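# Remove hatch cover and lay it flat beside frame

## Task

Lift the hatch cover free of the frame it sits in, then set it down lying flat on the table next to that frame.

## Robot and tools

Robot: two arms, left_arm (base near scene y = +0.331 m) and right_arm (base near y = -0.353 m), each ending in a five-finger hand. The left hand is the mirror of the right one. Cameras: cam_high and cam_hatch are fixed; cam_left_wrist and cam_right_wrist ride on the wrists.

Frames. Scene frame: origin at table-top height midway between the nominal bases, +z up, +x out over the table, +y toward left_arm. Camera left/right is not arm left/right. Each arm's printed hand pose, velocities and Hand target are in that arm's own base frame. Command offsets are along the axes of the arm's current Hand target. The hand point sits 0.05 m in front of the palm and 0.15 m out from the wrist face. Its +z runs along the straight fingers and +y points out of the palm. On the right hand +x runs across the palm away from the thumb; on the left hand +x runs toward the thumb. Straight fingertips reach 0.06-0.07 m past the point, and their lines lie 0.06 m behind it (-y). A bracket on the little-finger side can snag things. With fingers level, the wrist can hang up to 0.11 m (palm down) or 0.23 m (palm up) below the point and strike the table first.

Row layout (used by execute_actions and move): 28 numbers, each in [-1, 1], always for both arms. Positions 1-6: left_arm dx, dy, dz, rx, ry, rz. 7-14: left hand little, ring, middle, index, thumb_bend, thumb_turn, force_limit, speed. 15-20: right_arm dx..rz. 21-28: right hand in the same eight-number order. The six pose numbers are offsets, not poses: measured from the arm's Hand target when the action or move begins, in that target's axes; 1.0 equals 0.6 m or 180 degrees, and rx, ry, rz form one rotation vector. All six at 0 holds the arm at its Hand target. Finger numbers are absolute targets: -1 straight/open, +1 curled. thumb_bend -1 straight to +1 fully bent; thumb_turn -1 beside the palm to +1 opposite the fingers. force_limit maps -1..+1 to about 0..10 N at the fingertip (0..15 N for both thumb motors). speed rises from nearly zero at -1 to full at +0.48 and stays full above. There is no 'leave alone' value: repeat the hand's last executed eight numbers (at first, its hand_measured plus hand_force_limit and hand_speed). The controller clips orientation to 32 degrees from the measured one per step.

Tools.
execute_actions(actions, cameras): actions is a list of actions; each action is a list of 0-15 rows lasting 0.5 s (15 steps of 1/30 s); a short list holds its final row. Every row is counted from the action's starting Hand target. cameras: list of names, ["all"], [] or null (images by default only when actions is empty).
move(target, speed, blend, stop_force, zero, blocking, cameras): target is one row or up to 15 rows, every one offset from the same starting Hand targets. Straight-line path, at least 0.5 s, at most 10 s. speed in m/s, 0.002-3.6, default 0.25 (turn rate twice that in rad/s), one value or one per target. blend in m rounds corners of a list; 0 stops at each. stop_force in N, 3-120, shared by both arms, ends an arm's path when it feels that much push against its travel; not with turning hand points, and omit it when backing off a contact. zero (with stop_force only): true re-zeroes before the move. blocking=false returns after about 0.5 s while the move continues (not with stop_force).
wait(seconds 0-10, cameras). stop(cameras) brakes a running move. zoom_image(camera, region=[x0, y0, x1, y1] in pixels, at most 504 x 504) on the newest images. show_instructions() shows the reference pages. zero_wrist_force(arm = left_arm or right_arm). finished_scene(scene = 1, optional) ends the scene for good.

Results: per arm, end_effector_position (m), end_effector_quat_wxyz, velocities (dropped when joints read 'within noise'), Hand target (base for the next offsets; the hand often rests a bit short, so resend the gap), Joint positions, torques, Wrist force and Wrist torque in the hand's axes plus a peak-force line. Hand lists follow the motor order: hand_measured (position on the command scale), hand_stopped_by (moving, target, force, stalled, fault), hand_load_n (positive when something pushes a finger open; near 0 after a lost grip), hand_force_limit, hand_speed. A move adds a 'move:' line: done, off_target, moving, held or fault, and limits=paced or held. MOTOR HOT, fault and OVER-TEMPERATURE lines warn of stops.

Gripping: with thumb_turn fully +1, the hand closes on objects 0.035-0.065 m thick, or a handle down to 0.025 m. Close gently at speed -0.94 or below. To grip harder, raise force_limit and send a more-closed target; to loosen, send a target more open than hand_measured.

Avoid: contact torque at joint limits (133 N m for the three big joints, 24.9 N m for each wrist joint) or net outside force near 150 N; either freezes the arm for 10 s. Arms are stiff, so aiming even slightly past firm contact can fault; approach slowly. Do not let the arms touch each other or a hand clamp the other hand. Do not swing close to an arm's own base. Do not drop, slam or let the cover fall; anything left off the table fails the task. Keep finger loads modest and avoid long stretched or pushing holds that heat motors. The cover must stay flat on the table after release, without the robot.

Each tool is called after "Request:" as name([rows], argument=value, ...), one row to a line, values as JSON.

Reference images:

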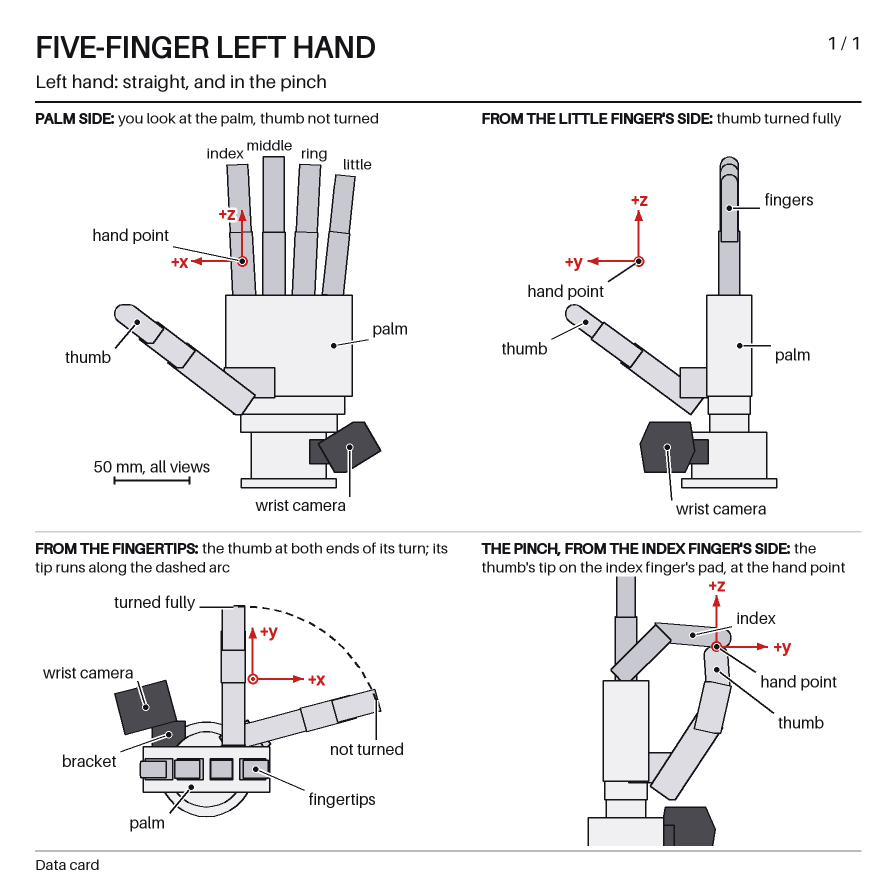

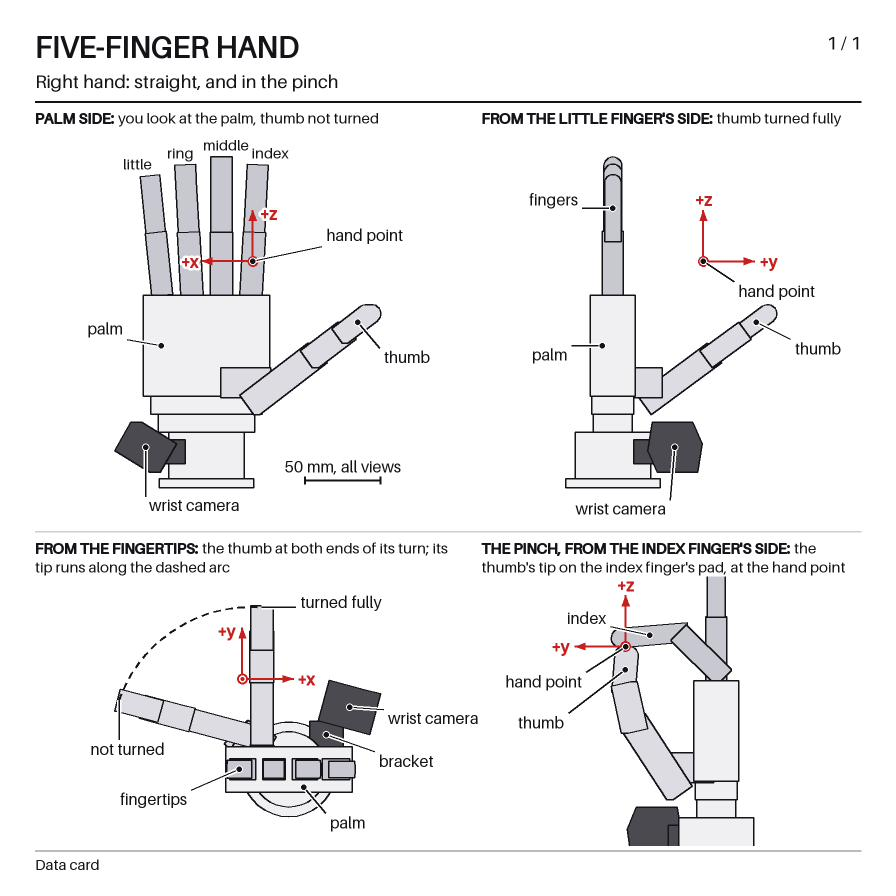

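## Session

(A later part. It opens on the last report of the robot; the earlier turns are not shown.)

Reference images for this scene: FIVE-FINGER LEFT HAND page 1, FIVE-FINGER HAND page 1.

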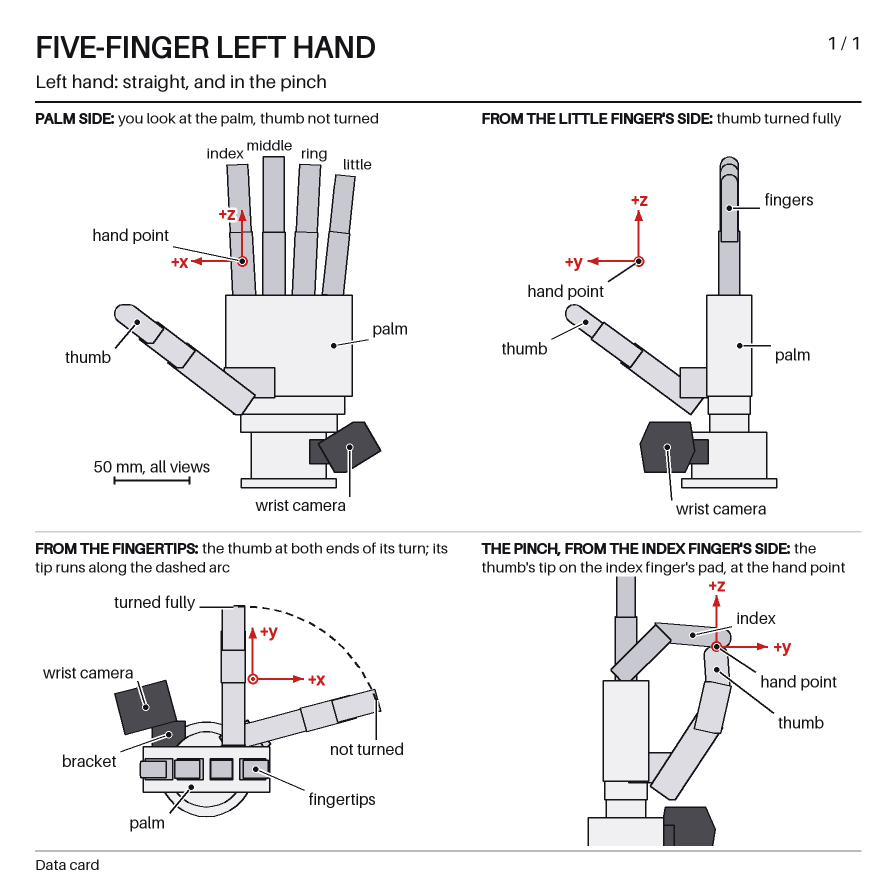

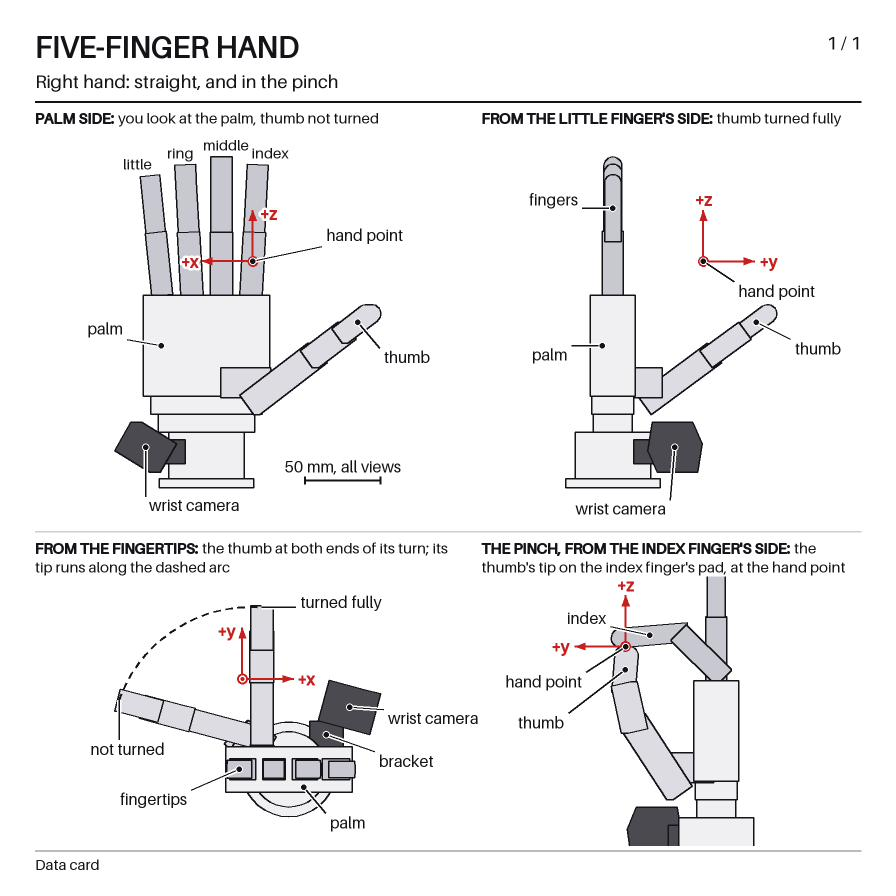

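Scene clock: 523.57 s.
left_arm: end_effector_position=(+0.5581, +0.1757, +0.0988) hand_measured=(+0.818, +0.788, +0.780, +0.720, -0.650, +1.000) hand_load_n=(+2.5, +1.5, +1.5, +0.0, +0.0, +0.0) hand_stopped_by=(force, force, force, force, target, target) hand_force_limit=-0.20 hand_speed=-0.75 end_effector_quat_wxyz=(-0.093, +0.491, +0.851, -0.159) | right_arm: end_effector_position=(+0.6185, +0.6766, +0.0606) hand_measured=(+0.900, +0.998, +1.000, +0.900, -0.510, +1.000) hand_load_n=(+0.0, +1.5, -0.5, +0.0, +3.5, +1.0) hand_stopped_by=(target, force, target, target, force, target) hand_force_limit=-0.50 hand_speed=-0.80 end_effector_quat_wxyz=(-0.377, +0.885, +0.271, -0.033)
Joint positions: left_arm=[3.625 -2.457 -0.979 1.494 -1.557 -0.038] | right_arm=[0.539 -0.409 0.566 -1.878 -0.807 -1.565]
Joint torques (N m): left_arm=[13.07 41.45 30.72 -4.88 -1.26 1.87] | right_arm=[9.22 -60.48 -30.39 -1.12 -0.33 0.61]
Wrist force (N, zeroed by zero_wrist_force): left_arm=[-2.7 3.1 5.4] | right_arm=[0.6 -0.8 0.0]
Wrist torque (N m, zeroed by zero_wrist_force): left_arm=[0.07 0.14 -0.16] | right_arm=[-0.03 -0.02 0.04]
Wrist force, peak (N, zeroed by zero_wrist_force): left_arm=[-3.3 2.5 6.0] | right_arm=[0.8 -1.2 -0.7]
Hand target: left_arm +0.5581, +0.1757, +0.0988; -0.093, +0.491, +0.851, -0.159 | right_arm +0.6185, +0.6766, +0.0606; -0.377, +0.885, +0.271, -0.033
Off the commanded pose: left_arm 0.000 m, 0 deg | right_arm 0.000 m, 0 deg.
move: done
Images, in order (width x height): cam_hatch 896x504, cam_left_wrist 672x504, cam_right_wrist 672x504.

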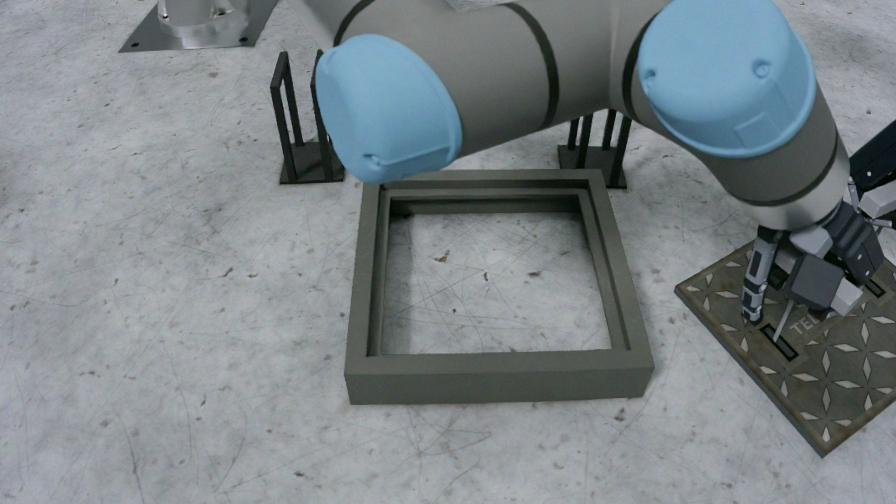

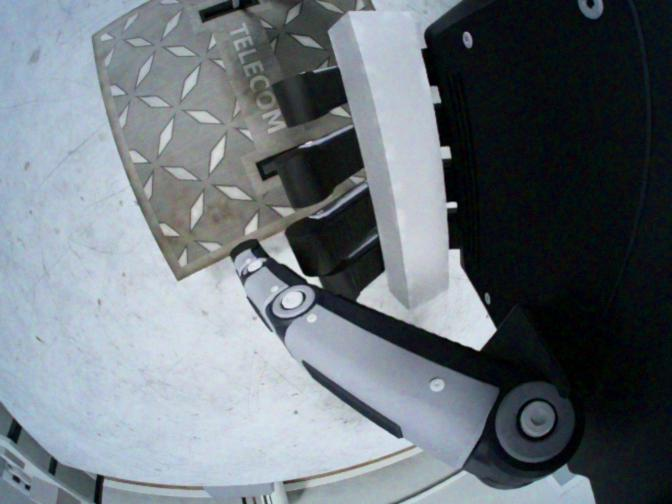

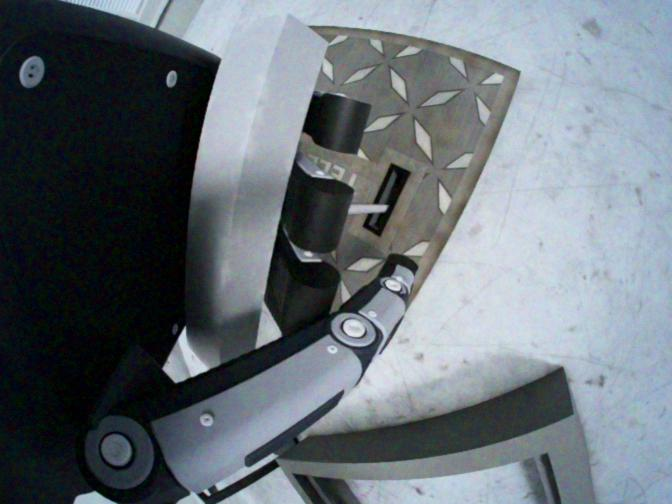

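Request:
move([
  [0,0,0,0,0,0,0.92,1,1,0.92,-0.65,1,-0.2,-0.75,0.0066,0.0002,0.0012,0,0,0,0.9,1,1,0.9,-0.3,1,-0.5,-0.8],
  [0,0.0109,0.0280,0,0,0,0.92,1,1,0.92,-0.65,1,-0.2,-0.75,0.0066,0.0002,0.0012,0,0,0,0.9,1,1,0.9,-0.3,1,-0.5,-0.8],
], speed=0.03, cameras=["cam_hatch","cam_right_wrist"])

Request:
zoom_image(camera="cam_hatch", region=[735, 305, 800, 360])

Request:
zoom_image(camera="cam_right_wrist", region=[350, 150, 420, 250])

Scene clock: 525.47 s.
left_arm: end_effector_position=(+0.5581, +0.1757, +0.0809) hand_measured=(+0.818, +0.790, +0.780, +0.720, -0.650, +1.000) hand_load_n=(+0.5, +0.0, +0.0, +0.0, +0.0, +0.0) hand_stopped_by=(force, force, force, force, target, target) hand_force_limit=-0.20 hand_speed=-0.75 end_effector_quat_wxyz=(-0.093, +0.491, +0.851, -0.159) | right_arm: end_effector_position=(+0.6217, +0.6790, +0.0606) hand_measured=(+0.900, +0.998, +1.000, +0.900, -0.510, +1.000) hand_load_n=(+0.0, +1.5, -0.5, +0.0, +3.5, +1.5) hand_stopped_by=(target, force, target, target, force, target) hand_force_limit=-0.50 hand_speed=-0.80 end_effector_quat_wxyz=(-0.377, +0.885, +0.271, -0.033)
Joint positions: left_arm=[3.625 -2.472 -0.997 1.528 -1.557 -0.038] | right_arm=[0.54 -0.391 0.53 -1.86 -0.807 -1.564]
Joint torques (N m): left_arm=[13.67 37.42 8.3 -0.93 -1.23 1.64] | right_arm=[8.47 -60.73 -30.09 -1.05 -0.34 -1]
Wrist force (N, zeroed by zero_wrist_force): left_arm=[-2.9 -0.3 -2.4] | right_arm=[0.2 -0.6 -0.1]
Wrist torque (N m, zeroed by zero_wrist_force): left_arm=[0.08 -0.22 -0.02] | right_arm=[0.04 -0.02 0.04]
Wrist force, peak (N, zeroed by zero_wrist_force): left_arm=[-2.6 3.3 5.8] | right_arm=[-0.4 0.0 0.9]
Hand target: left_arm +0.5581, +0.1757, +0.0808; -0.093, +0.491, +0.851, -0.159 | right_arm +0.6217, +0.6790, +0.0606; -0.377, +0.885, +0.271, -0.033
Off the commanded pose: left_arm 0.000 m, 0 deg | right_arm 0.000 m, 0 deg.
move: done
Images, in order (width x height): cam_hatch 896x504, cam_right_wrist 672x504.

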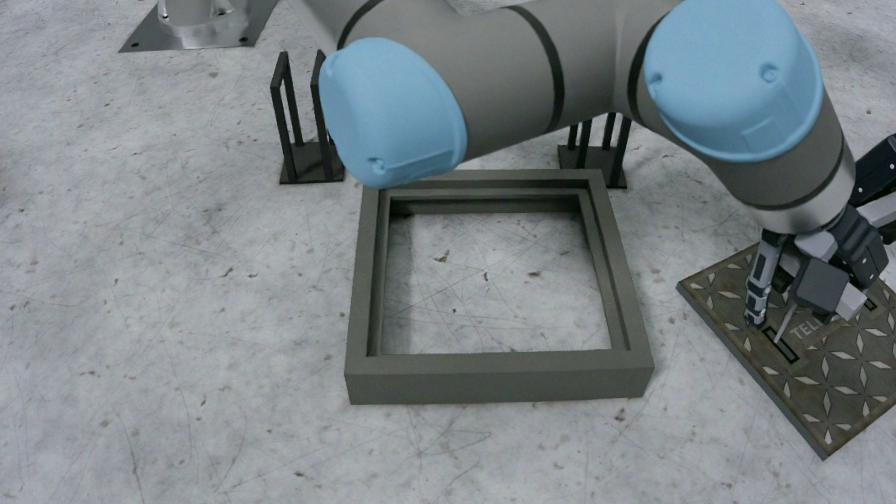

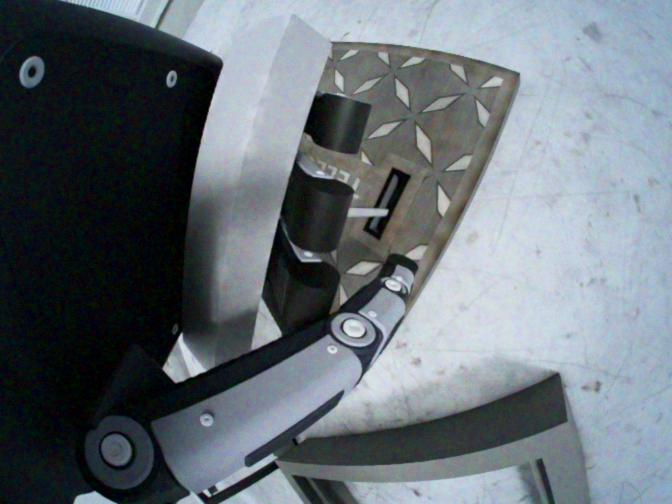

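Scaled by 7.754 from the camera's 896x504 image, which has a finer 1280x720 frame.

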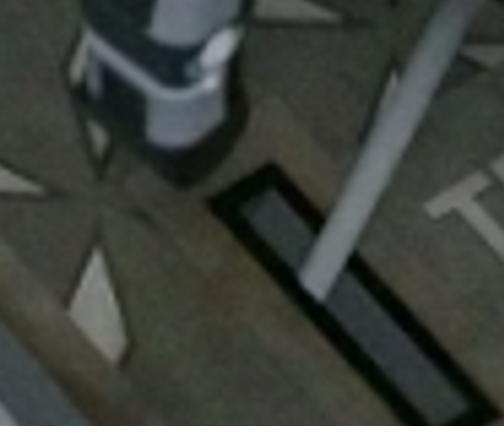

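Scaled by 5.040 from the camera's 672x504 image, which has a finer 960x720 frame.

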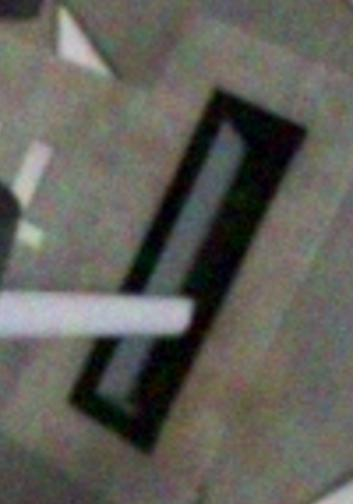

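Request:
move(target=[0,0,0,0,0,0,0.92,1,1,0.92,-0.65,1,-0.2,-0.75,0.0037,-0.0171,-0.0178,0,0,0,0.9,1,1,0.9,-0.3,1,-0.5,-0.8], speed=0.02, stop_force=5, cameras=["cam_hatch","cam_right_wrist"])

Request:
zoom_image(camera="cam_hatch", region=[735, 305, 800, 360])

Request:
zoom_image(camera="cam_right_wrist", region=[350, 150, 420, 250])

Scene clock: 527.30 s.
left_arm: end_effector_position=(+0.5581, +0.1757, +0.0808) hand_measured=(+0.818, +0.790, +0.780, +0.720, -0.650, +1.000) hand_load_n=(+0.0, +0.0, +0.5, +0.0, +0.0, +0.0) hand_stopped_by=(force, force, force, force, target, target) hand_force_limit=-0.20 hand_speed=-0.75 end_effector_quat_wxyz=(-0.093, +0.491, +0.851, -0.159) | right_arm: end_effector_position=(+0.6218, +0.6791, +0.0755) hand_measured=(+0.900, +0.998, +1.000, +0.900, -0.510, +1.000) hand_load_n=(+0.0, +0.5, +0.0, +0.0, +3.5, +2.0) hand_stopped_by=(target, force, target, target, force, target) hand_force_limit=-0.50 hand_speed=-0.80 end_effector_quat_wxyz=(-0.377, +0.885, +0.271, -0.033)
Joint positions: left_arm=[3.625 -2.472 -0.997 1.528 -1.557 -0.038] | right_arm=[0.54 -0.399 0.509 -1.83 -0.807 -1.564]
Joint torques (N m): left_arm=[11.19 38.51 9.27 -1.06 -1.02 1.53] | right_arm=[7.56 -74.85 -30.52 -1.01 1.71 1.16]
Wrist force (N, zeroed by zero_wrist_force): left_arm=[-3.0 -0.4 -2.5] | right_arm=[0.6 -0.3 0.2]
Wrist torque (N m, zeroed by zero_wrist_force): left_arm=[0.07 -0.25 -0.01] | right_arm=[0.02 -0.02 0.03]
Wrist force, peak (N, zeroed by zero_wrist_force): left_arm=[-3.4 -0.2 -3.0] | right_arm=[-1.1 1.4 2.8]
Hand target: left_arm +0.5581, +0.1757, +0.0808; -0.093, +0.491, +0.851, -0.159 | right_arm +0.6218, +0.6791, +0.0755; -0.377, +0.885, +0.271, -0.033
Off the commanded pose: left_arm 0.000 m, 0 deg | right_arm 0.000 m, 0 deg.
move: done
Images, in order (width x height): cam_hatch 896x504, cam_right_wrist 672x504.

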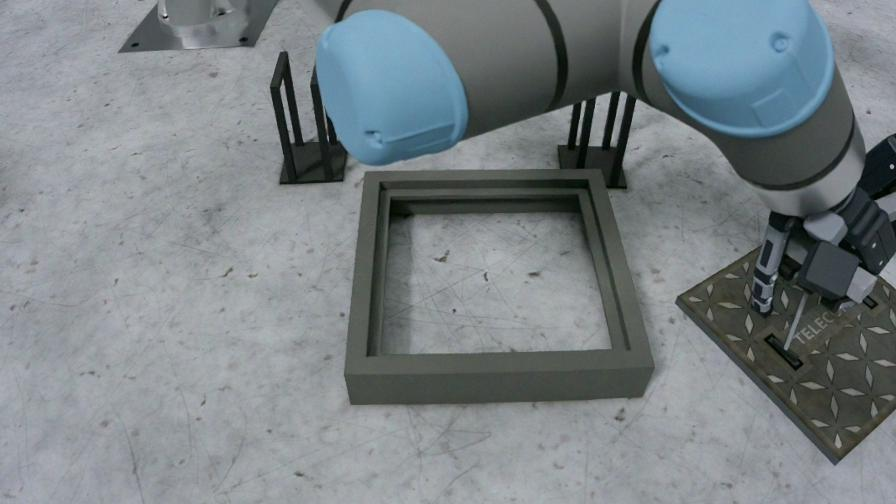

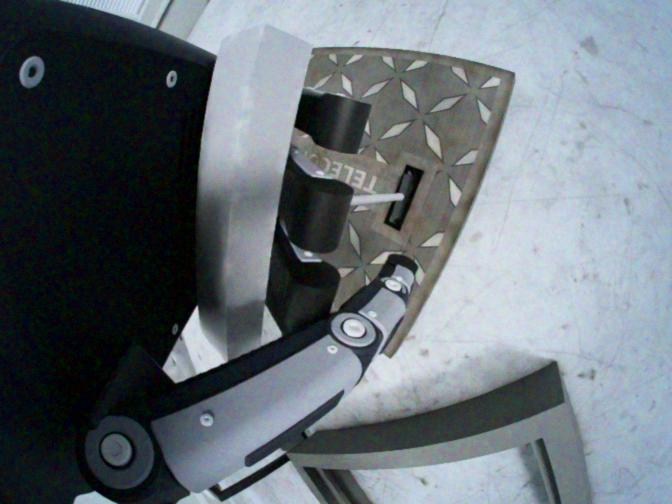

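Scaled by 7.754 from the camera's 896x504 image, which has a finer 1280x720 frame.

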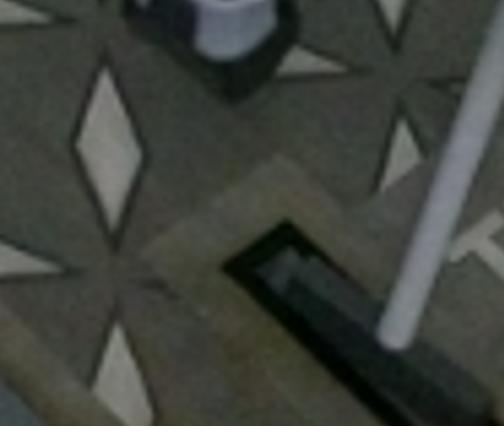

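Scaled by 5.040 from the camera's 672x504 image, which has a finer 960x720 frame.

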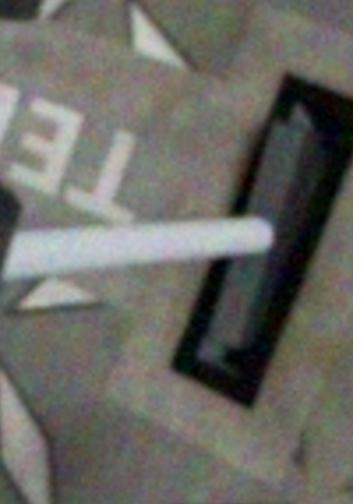

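Request:
move(target=[0,0,0,0,0,0,0.92,1,1,0.92,-0.65,1,-0.2,-0.75,0.0097,-0.0457,-0.0475,0,0,0,0.9,1,1,0.9,-0.3,1,-0.5,-0.8], speed=0.04, stop_force=5, cameras=["cam_hatch","cam_right_wrist"])

Request:
zoom_image(camera="cam_hatch", region=[640, 150, 896, 450])

Scene clock: 529.37 s.
left_arm: end_effector_position=(+0.5581, +0.1757, +0.0808) hand_measured=(+0.818, +0.790, +0.780, +0.720, -0.650, +1.000) hand_load_n=(+0.0, +0.0, +0.0, +0.5, +0.0, +0.0) hand_stopped_by=(force, force, force, force, target, target) hand_force_limit=-0.20 hand_speed=-0.75 end_effector_quat_wxyz=(-0.093, +0.491, +0.851, -0.159) | right_arm: end_effector_position=(+0.6218, +0.6791, +0.1155) hand_measured=(+0.900, +0.998, +1.000, +0.900, -0.510, +1.000) hand_load_n=(+0.0, +0.5, +0.0, +0.0, +3.5, +1.5) hand_stopped_by=(target, force, target, target, force, target) hand_force_limit=-0.50 hand_speed=-0.80 end_effector_quat_wxyz=(-0.377, +0.885, +0.271, -0.033)
Joint positions: left_arm=[3.625 -2.472 -0.997 1.528 -1.557 -0.038] | right_arm=[0.54 -0.413 0.433 -1.741 -0.807 -1.564]
Joint torques (N m): left_arm=[8.37 41.6 9.59 -1.7 -0.64 0.88] | right_arm=[8.45 -61.6 -30.5 -1.24 1.4 -1.93]
Wrist force (N, zeroed by zero_wrist_force): left_arm=[-3.2 -0.2 -2.4] | right_arm=[0.2 -0.1 0.4]
Wrist torque (N m, zeroed by zero_wrist_force): left_arm=[0.08 -0.21 -0.04] | right_arm=[-0.03 0.01 0.00]
Wrist force, peak (N, zeroed by zero_wrist_force): left_arm=[-3.4 -0.3 -2.8] | right_arm=[0.3 0.9 0.6]
Hand target: left_arm +0.5581, +0.1757, +0.0808; -0.093, +0.491, +0.851, -0.159 | right_arm +0.6218, +0.6791, +0.1155; -0.377, +0.885, +0.271, -0.033
Off the commanded pose: left_arm 0.000 m, 0 deg | right_arm 0.000 m, 0 deg.
move: done
Images, in order (width x height): cam_hatch 896x504, cam_right_wrist 672x504.

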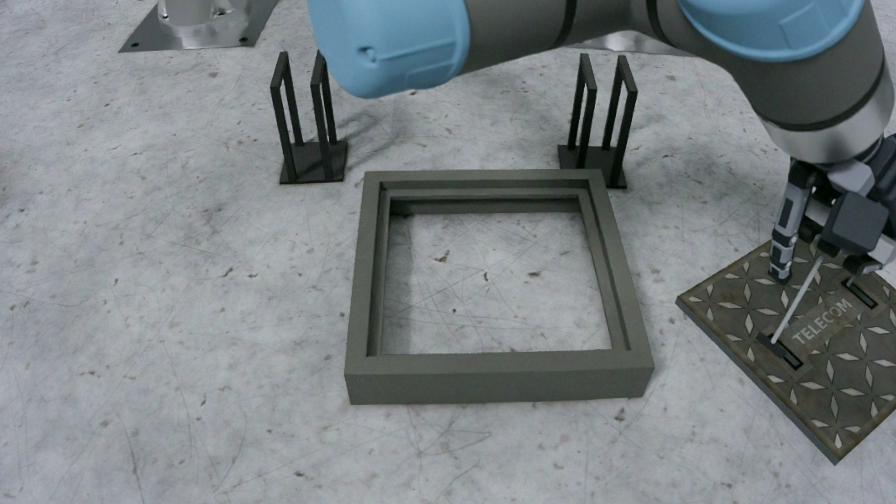

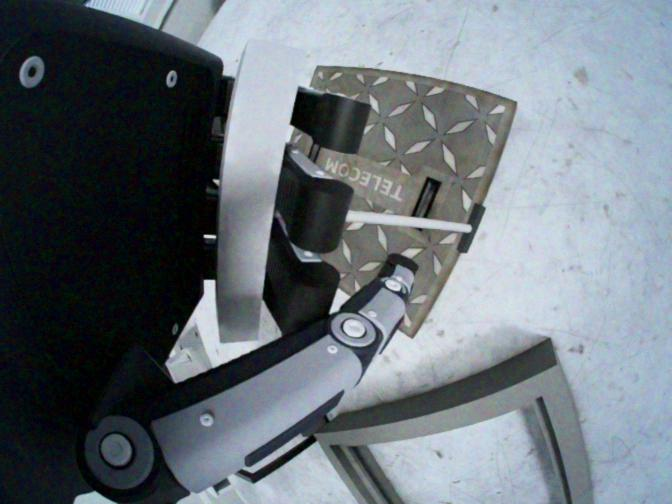

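Scaled by 1.680 from the camera's 896x504 image, which has a finer 1280x720 frame.

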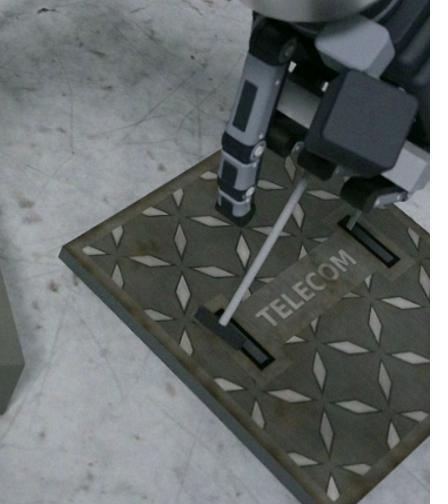

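Request:
move(target=[0,0,0,0,0,0,0.92,1,1,0.92,-0.65,1,-0.2,-0.75,-0.0130,0.0611,0.0636,0,0,0,0.9,1,1,0.9,-0.3,1,-0.5,-0.8], speed=0.03, stop_force=3, cameras=["cam_hatch","cam_right_wrist"])

Request:
zoom_image(camera="cam_hatch", region=[700, 200, 896, 400])

Scene clock: 532.60 s.
left_arm: end_effector_position=(+0.5581, +0.1757, +0.0808) hand_measured=(+0.818, +0.790, +0.780, +0.720, -0.650, +1.000) hand_load_n=(+0.0, +0.0, +0.0, +0.0, +0.0, +0.0) hand_stopped_by=(force, force, force, force, target, target) hand_force_limit=-0.20 hand_speed=-0.75 end_effector_quat_wxyz=(-0.093, +0.491, +0.851, -0.159) | right_arm: end_effector_position=(+0.6217, +0.6791, +0.0620) hand_measured=(+0.900, +0.998, +1.000, +0.900, -0.510, +1.000) hand_load_n=(+0.0, +0.0, +0.0, +0.0, +4.0, +1.5) hand_stopped_by=(target, force, target, target, force, target) hand_force_limit=-0.50 hand_speed=-0.80 end_effector_quat_wxyz=(-0.377, +0.885, +0.271, -0.033)
Joint positions: left_arm=[3.625 -2.472 -0.997 1.528 -1.557 -0.038] | right_arm=[0.54 -0.392 0.528 -1.857 -0.807 -1.564]
Joint torques (N m): left_arm=[3.01 45.54 12.8 -2.71 -0.2 0.75] | right_arm=[-7.5 -60.88 -14.45 -4.41 2.37 1.26]
Wrist force (N, zeroed by zero_wrist_force): left_arm=[-3.1 -0.2 -2.5] | right_arm=[0.5 -0.6 0.2]
Wrist torque (N m, zeroed by zero_wrist_force): left_arm=[0.10 -0.23 -0.03] | right_arm=[-0.04 0.00 0.03]
Wrist force, peak (N, zeroed by zero_wrist_force): left_arm=[-3.4 -0.3 -2.8] | right_arm=[0.9 -0.9 0.1]
Hand target: left_arm +0.5581, +0.1757, +0.0808; -0.093, +0.491, +0.851, -0.159 | right_arm +0.6217, +0.6791, +0.0620; -0.377, +0.885, +0.271, -0.033
Off the commanded pose: left_arm 0.000 m, 0 deg | right_arm 0.000 m, 0 deg.
move: done
Images, in order (width x height): cam_hatch 896x504, cam_right_wrist 672x504.

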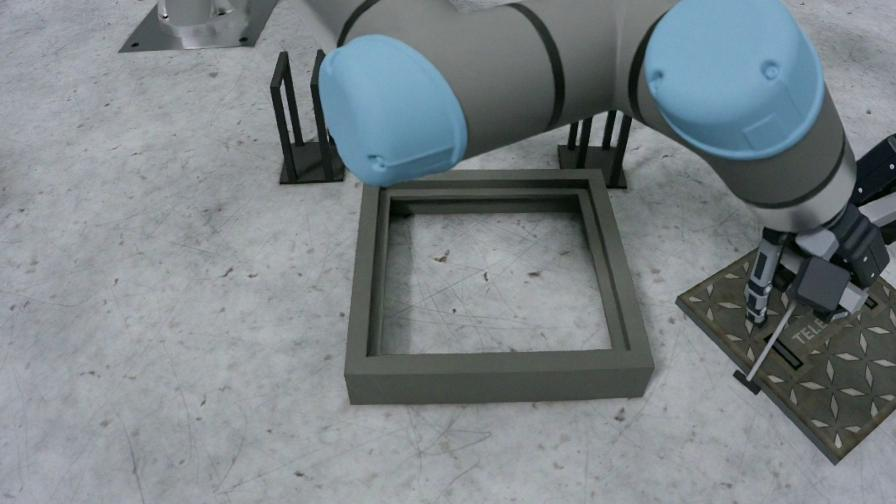

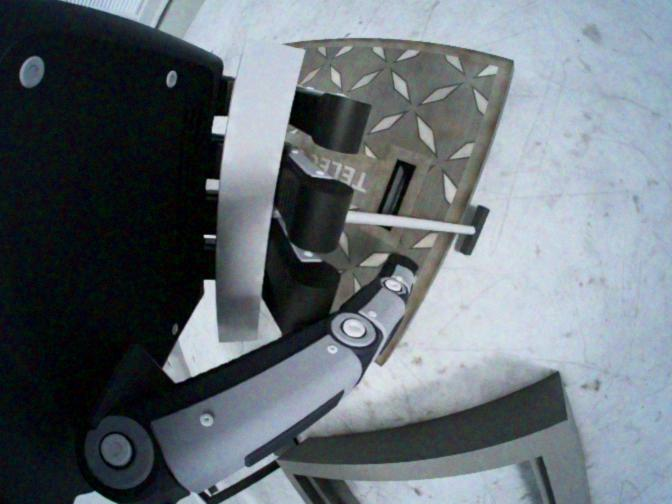

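Scaled by 2.520 from the camera's 896x504 image, which has a finer 1280x720 frame.

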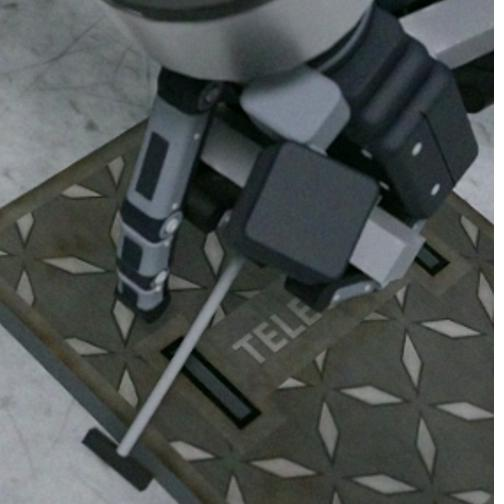

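Request:
move([
  [0,0,0,0,0,0,0.92,1,1,0.92,-0.65,1,-0.2,-0.75,0.0219,-0.1028,-0.1070,0,0,0,0.9,1,1,0.9,-0.3,1,-0.5,-0.8],
  [0,0,0,0,0,0,0.92,1,1,0.92,-0.65,1,-0.2,-0.75,-0.5826,-0.0671,-0.2648,0,-0.028,0.0268,0.9,1,1,0.9,-0.3,1,-0.5,-0.8],
], speed=[0.08,0.2], blend=0.02, cameras=["all"])

Scene clock: 538.90 s.
left_arm: end_effector_position=(+0.5581, +0.1757, +0.0808) hand_measured=(+0.818, +0.790, +0.780, +0.720, -0.650, +1.000) hand_load_n=(+0.0, +0.0, +0.0, +0.0, +0.0, +0.0) hand_stopped_by=(force, force, force, force, target, target) hand_force_limit=-0.20 hand_speed=-0.75 end_effector_quat_wxyz=(-0.093, +0.491, +0.851, -0.159) | right_arm: end_effector_position=(+0.3477, +0.4227, +0.1524) hand_measured=(+0.900, +0.998, +1.000, +0.900, -0.510, +1.000) hand_load_n=(+0.0, +0.5, +0.0, +0.0, +4.0, +1.5) hand_stopped_by=(target, force, target, target, force, target) hand_force_limit=-0.50 hand_speed=-0.80 end_effector_quat_wxyz=(-0.363, +0.894, +0.249, -0.088)
Joint positions: left_arm=[3.625 -2.472 -0.997 1.528 -1.557 -0.038] | right_arm=[0.391 -1.368 1.88 -1.97 -0.813 -1.769]
Joint torques (N m): left_arm=[-5.87 53.76 15.96 -3.41 0.52 -0.49] | right_arm=[-8.07 -38.08 -13.46 -0.64 -0.18 -2.12]
Wrist force (N, zeroed by zero_wrist_force): left_arm=[-2.9 -0.2 -2.8] | right_arm=[0.3 -0.4 0.1]
Wrist torque (N m, zeroed by zero_wrist_force): left_arm=[0.10 -0.28 -0.01] | right_arm=[-0.05 -0.03 0.08]
Wrist force, peak (N, zeroed by zero_wrist_force): left_arm=[-3.3 -0.1 -3.0] | right_arm=[1.2 -0.5 0.3]
Hand target: left_arm +0.5581, +0.1757, +0.0808; -0.093, +0.491, +0.851, -0.159 | right_arm +0.3476, +0.4227, +0.1524; -0.363, +0.894, +0.249, -0.088
Off the commanded pose: left_arm 0.000 m, 0 deg | right_arm 0.000 m, 0 deg.
move: done

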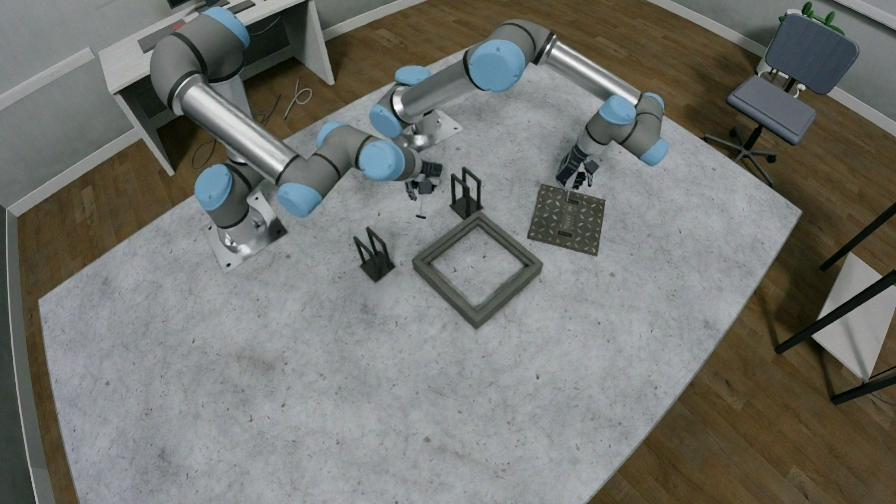

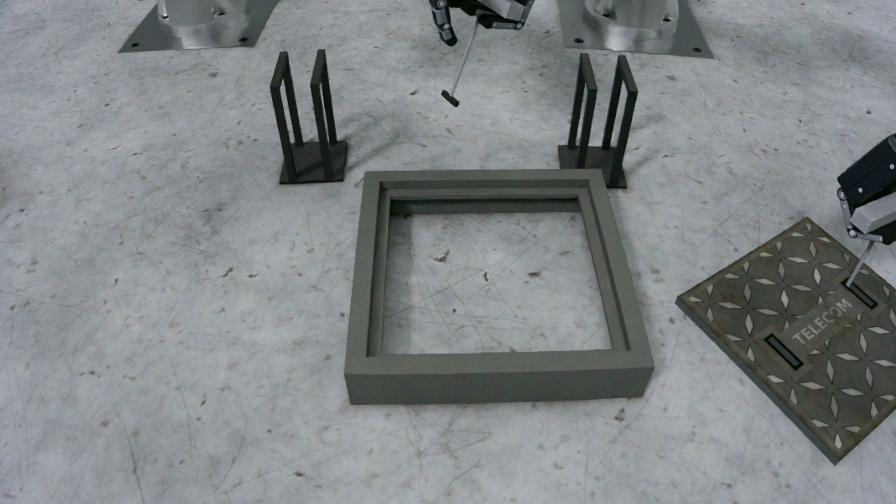

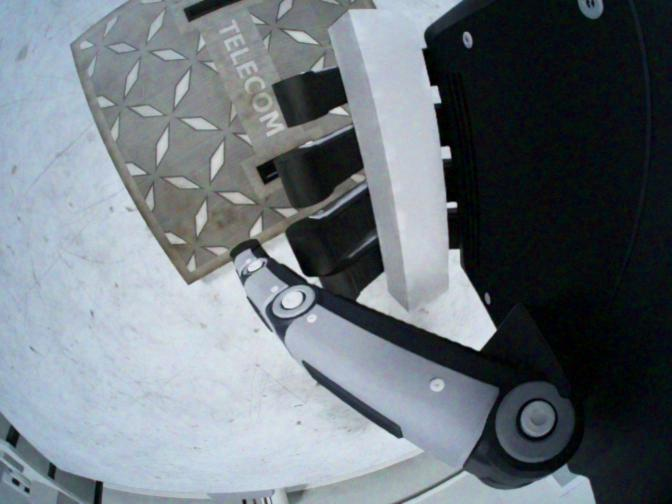

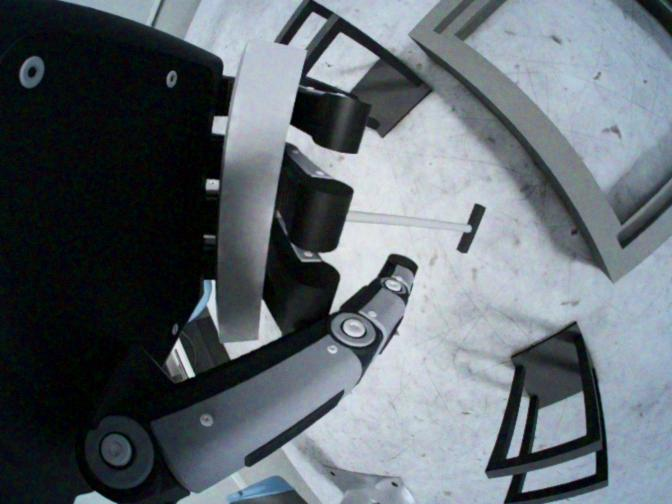

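Request:
move(target=[0,0,0,0,0,0,0.92,1,1,0.92,-0.65,1,-0.2,-0.75,-0.0026,0.0774,0.0807,0,0,0,0.9,1,1,0.9,-0.3,1,-0.5,-0.8], speed=0.12)

Request:
move(target=[0,0,0,0,0,0,0.92,1,1,0.92,-0.65,1,-0.2,-0.75,0,0,0,0,0,0,0.9,1,1,0.9,-1,1,-0.5,-0.6], speed=0.12, cameras=["cam_hatch","cam_high","cam_right_wrist"])

Request:
zoom_image(camera="cam_hatch", region=[380, 0, 580, 150])

Scene clock: 540.20 s.
left_arm: end_effector_position=(+0.5581, +0.1757, +0.0808) hand_measured=(+0.818, +0.790, +0.780, +0.720, -0.650, +1.000) hand_load_n=(+0.0, +0.5, +0.0, +0.0, +0.0, +0.0) hand_stopped_by=(force, force, force, force, target, target) hand_force_limit=-0.20 hand_speed=-0.75 end_effector_quat_wxyz=(-0.093, +0.491, +0.851, -0.159) | right_arm: end_effector_position=(+0.3477, +0.4226, +0.0854) hand_measured=(+0.900, +0.998, +1.000, +0.900, -0.510, +1.000) hand_load_n=(+0.0, +0.5, +0.0, +0.0, +3.5, +1.5) hand_stopped_by=(target, force, target, target, force, target) hand_force_limit=-0.50 hand_speed=-0.80 end_effector_quat_wxyz=(-0.363, +0.894, +0.249, -0.088)
Joint positions: left_arm=[3.625 -2.472 -0.997 1.528 -1.557 -0.038] | right_arm=[0.391 -1.273 1.962 -2.146 -0.813 -1.769]
Joint torques (N m): left_arm=[-8.32 54.85 16.42 -3.48 0.61 -1.05] | right_arm=[9.33 -25.89 -10.86 -4.06 1.06 1.93]
Wrist force (N, zeroed by zero_wrist_force): left_arm=[-3.2 -0.4 -2.5] | right_arm=[0.0 -0.2 0.3]
Wrist torque (N m, zeroed by zero_wrist_force): left_arm=[0.06 -0.23 -0.03] | right_arm=[-0.02 -0.02 0.00]
Wrist force, peak (N, zeroed by zero_wrist_force): left_arm=[-3.3 -0.3 -2.6] | right_arm=[0.0 0.3 1.2]
Hand target: left_arm +0.5581, +0.1757, +0.0808; -0.093, +0.491, +0.851, -0.159 | right_arm +0.3476, +0.4227, +0.0853; -0.363, +0.894, +0.249, -0.088
Off the commanded pose: left_arm 0.000 m, 0 deg | right_arm 0.000 m, 0 deg.
move: done

Scene clock: 541.33 s.
left_arm: end_effector_position=(+0.5581, +0.1757, +0.0808) hand_measured=(+0.818, +0.790, +0.780, +0.720, -0.650, +1.000) hand_load_n=(+0.0, +0.0, +0.0, +0.0, +0.0, +0.0) hand_stopped_by=(force, force, force, force, target, target) hand_force_limit=-0.20 hand_speed=-0.75 end_effector_quat_wxyz=(-0.093, +0.491, +0.851, -0.159) | right_arm: end_effector_position=(+0.3476, +0.4227, +0.0853) hand_measured=(+0.900, +0.998, +1.000, +0.900, -1.000, +1.000) hand_load_n=(+0.0, +0.5, +0.5, +0.0, +0.0, +0.0) hand_stopped_by=(target, force, target, target, target, target) hand_force_limit=-0.50 hand_speed=-0.60 end_effector_quat_wxyz=(-0.363, +0.894, +0.249, -0.088)
Joint positions: left_arm=[3.625 -2.472 -0.997 1.528 -1.557 -0.038] | right_arm=[0.391 -1.273 1.962 -2.146 -0.813 -1.769]
Joint torques (N m): left_arm=[-10.69 58.24 17.69 -3.53 0.84 -1.04] | right_arm=[9.01 -26.43 -10.75 -4.07 1.96 2.12]
Wrist force (N, zeroed by zero_wrist_force): left_arm=[-3.0 -0.4 -2.7] | right_arm=[0.0 -0.3 0.2]
Wrist torque (N m, zeroed by zero_wrist_force): left_arm=[0.08 -0.26 -0.02] | right_arm=[-0.03 -0.01 -0.01]
Wrist force, peak (N, zeroed by zero_wrist_force): left_arm=[-3.2 -0.4 -2.9] | right_arm=[0.2 -0.4 0.6]
Hand target: left_arm +0.5581, +0.1757, +0.0808; -0.093, +0.491, +0.851, -0.159 | right_arm +0.3476, +0.4227, +0.0853; -0.363, +0.894, +0.249, -0.088
Off the commanded pose: left_arm 0.000 m, 0 deg | right_arm 0.000 m, 0 deg.
move: done
Images, in order (width x height): cam_high 896x504, cam_hatch 896x504, cam_right_wrist 672x504.

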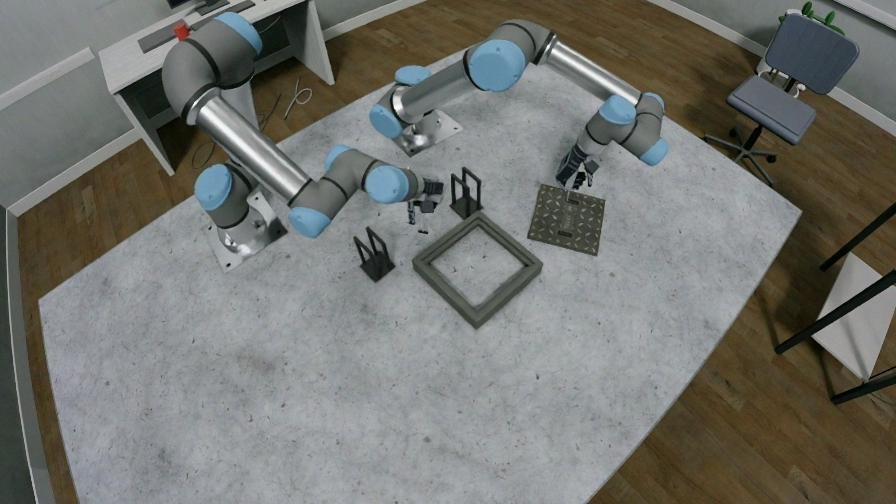

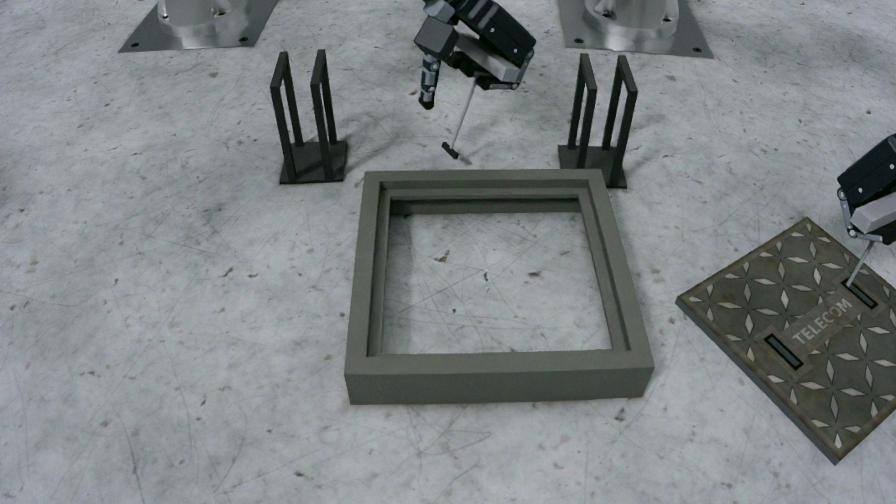

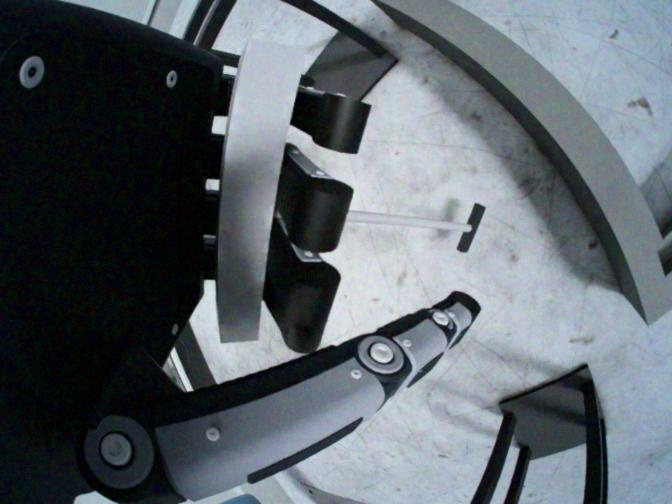

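Scaled by 2.520 from the camera's 896x504 image, which has a finer 1280x720 frame.

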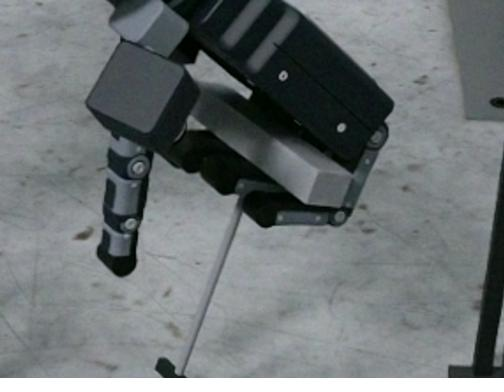

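Request:
move(target=[0,0,0,0,0,0,0.92,1,1,0.92,-0.65,1,-0.2,-0.75,-0.0012,0.0346,0.0361,0,0,0,0.9,1,1,0.9,-1,1,-0.5,-0.6], speed=0.04, stop_force=3, cameras=["cam_hatch"])

Request:
zoom_image(camera="cam_hatch", region=[380, 30, 580, 200])

Scene clock: 545.90 s.
left_arm: end_effector_position=(+0.5581, +0.1757, +0.0808) hand_measured=(+0.818, +0.790, +0.780, +0.720, -0.650, +1.000) hand_load_n=(+0.0, +0.0, +0.0, +0.0, +0.0, +0.0) hand_stopped_by=(force, force, force, force, target, target) hand_force_limit=-0.20 hand_speed=-0.75 end_effector_quat_wxyz=(-0.093, +0.491, +0.851, -0.159) | right_arm: end_effector_position=(+0.3476, +0.4227, +0.0553) hand_measured=(+0.900, +0.998, +1.000, +0.900, -1.000, +1.000) hand_load_n=(+0.0, +0.0, +0.0, +0.0, +0.0, +0.0) hand_stopped_by=(target, force, target, target, target, target) hand_force_limit=-0.50 hand_speed=-0.60 end_effector_quat_wxyz=(-0.363, +0.894, +0.249, -0.088)
Joint positions: left_arm=[3.625 -2.472 -0.997 1.528 -1.557 -0.038] | right_arm=[0.391 -1.222 1.99 -2.225 -0.813 -1.769]
Joint torques (N m): left_arm=[-13.51 62.81 20.77 -3.63 0.91 -1.03] | right_arm=[6.43 -26.94 -8.74 -4.15 1.94 2.09]
Wrist force (N, zeroed by zero_wrist_force): left_arm=[-3.0 -0.3 -3.0] | right_arm=[0.1 -1.1 -0.1]
Wrist torque (N m, zeroed by zero_wrist_force): left_arm=[0.11 -0.27 -0.02] | right_arm=[-0.11 0.00 -0.02]
Wrist force, peak (N, zeroed by zero_wrist_force): left_arm=[-3.4 -0.4 -2.8] | right_arm=[0.3 -1.2 -0.2]
Hand target: left_arm +0.5581, +0.1757, +0.0808; -0.093, +0.491, +0.851, -0.159 | right_arm +0.3476, +0.4227, +0.0553; -0.363, +0.894, +0.249, -0.088
Off the commanded pose: left_arm 0.000 m, 0 deg | right_arm 0.000 m, 0 deg.
move: done
Images, in order (width x height): cam_hatch 896x504.

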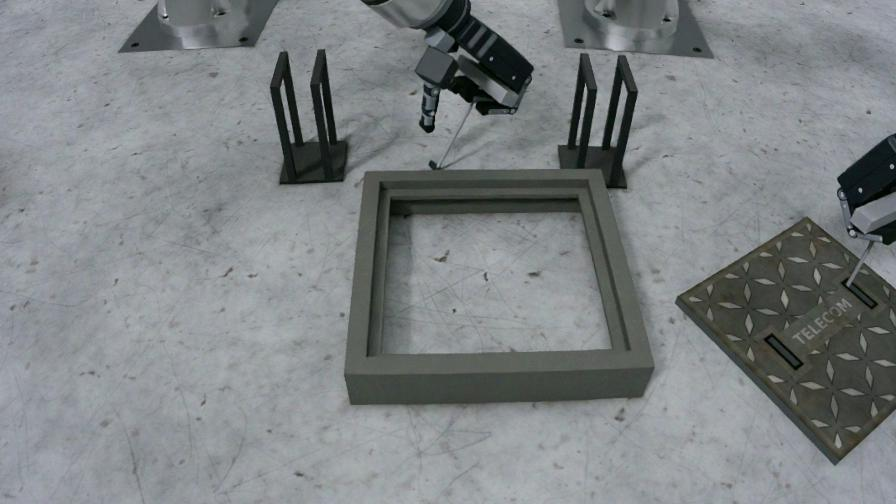

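Scaled by 2.520 from the camera's 896x504 image, which has a finer 1280x720 frame.

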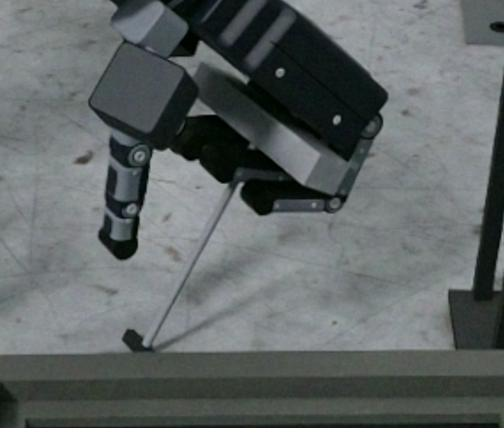

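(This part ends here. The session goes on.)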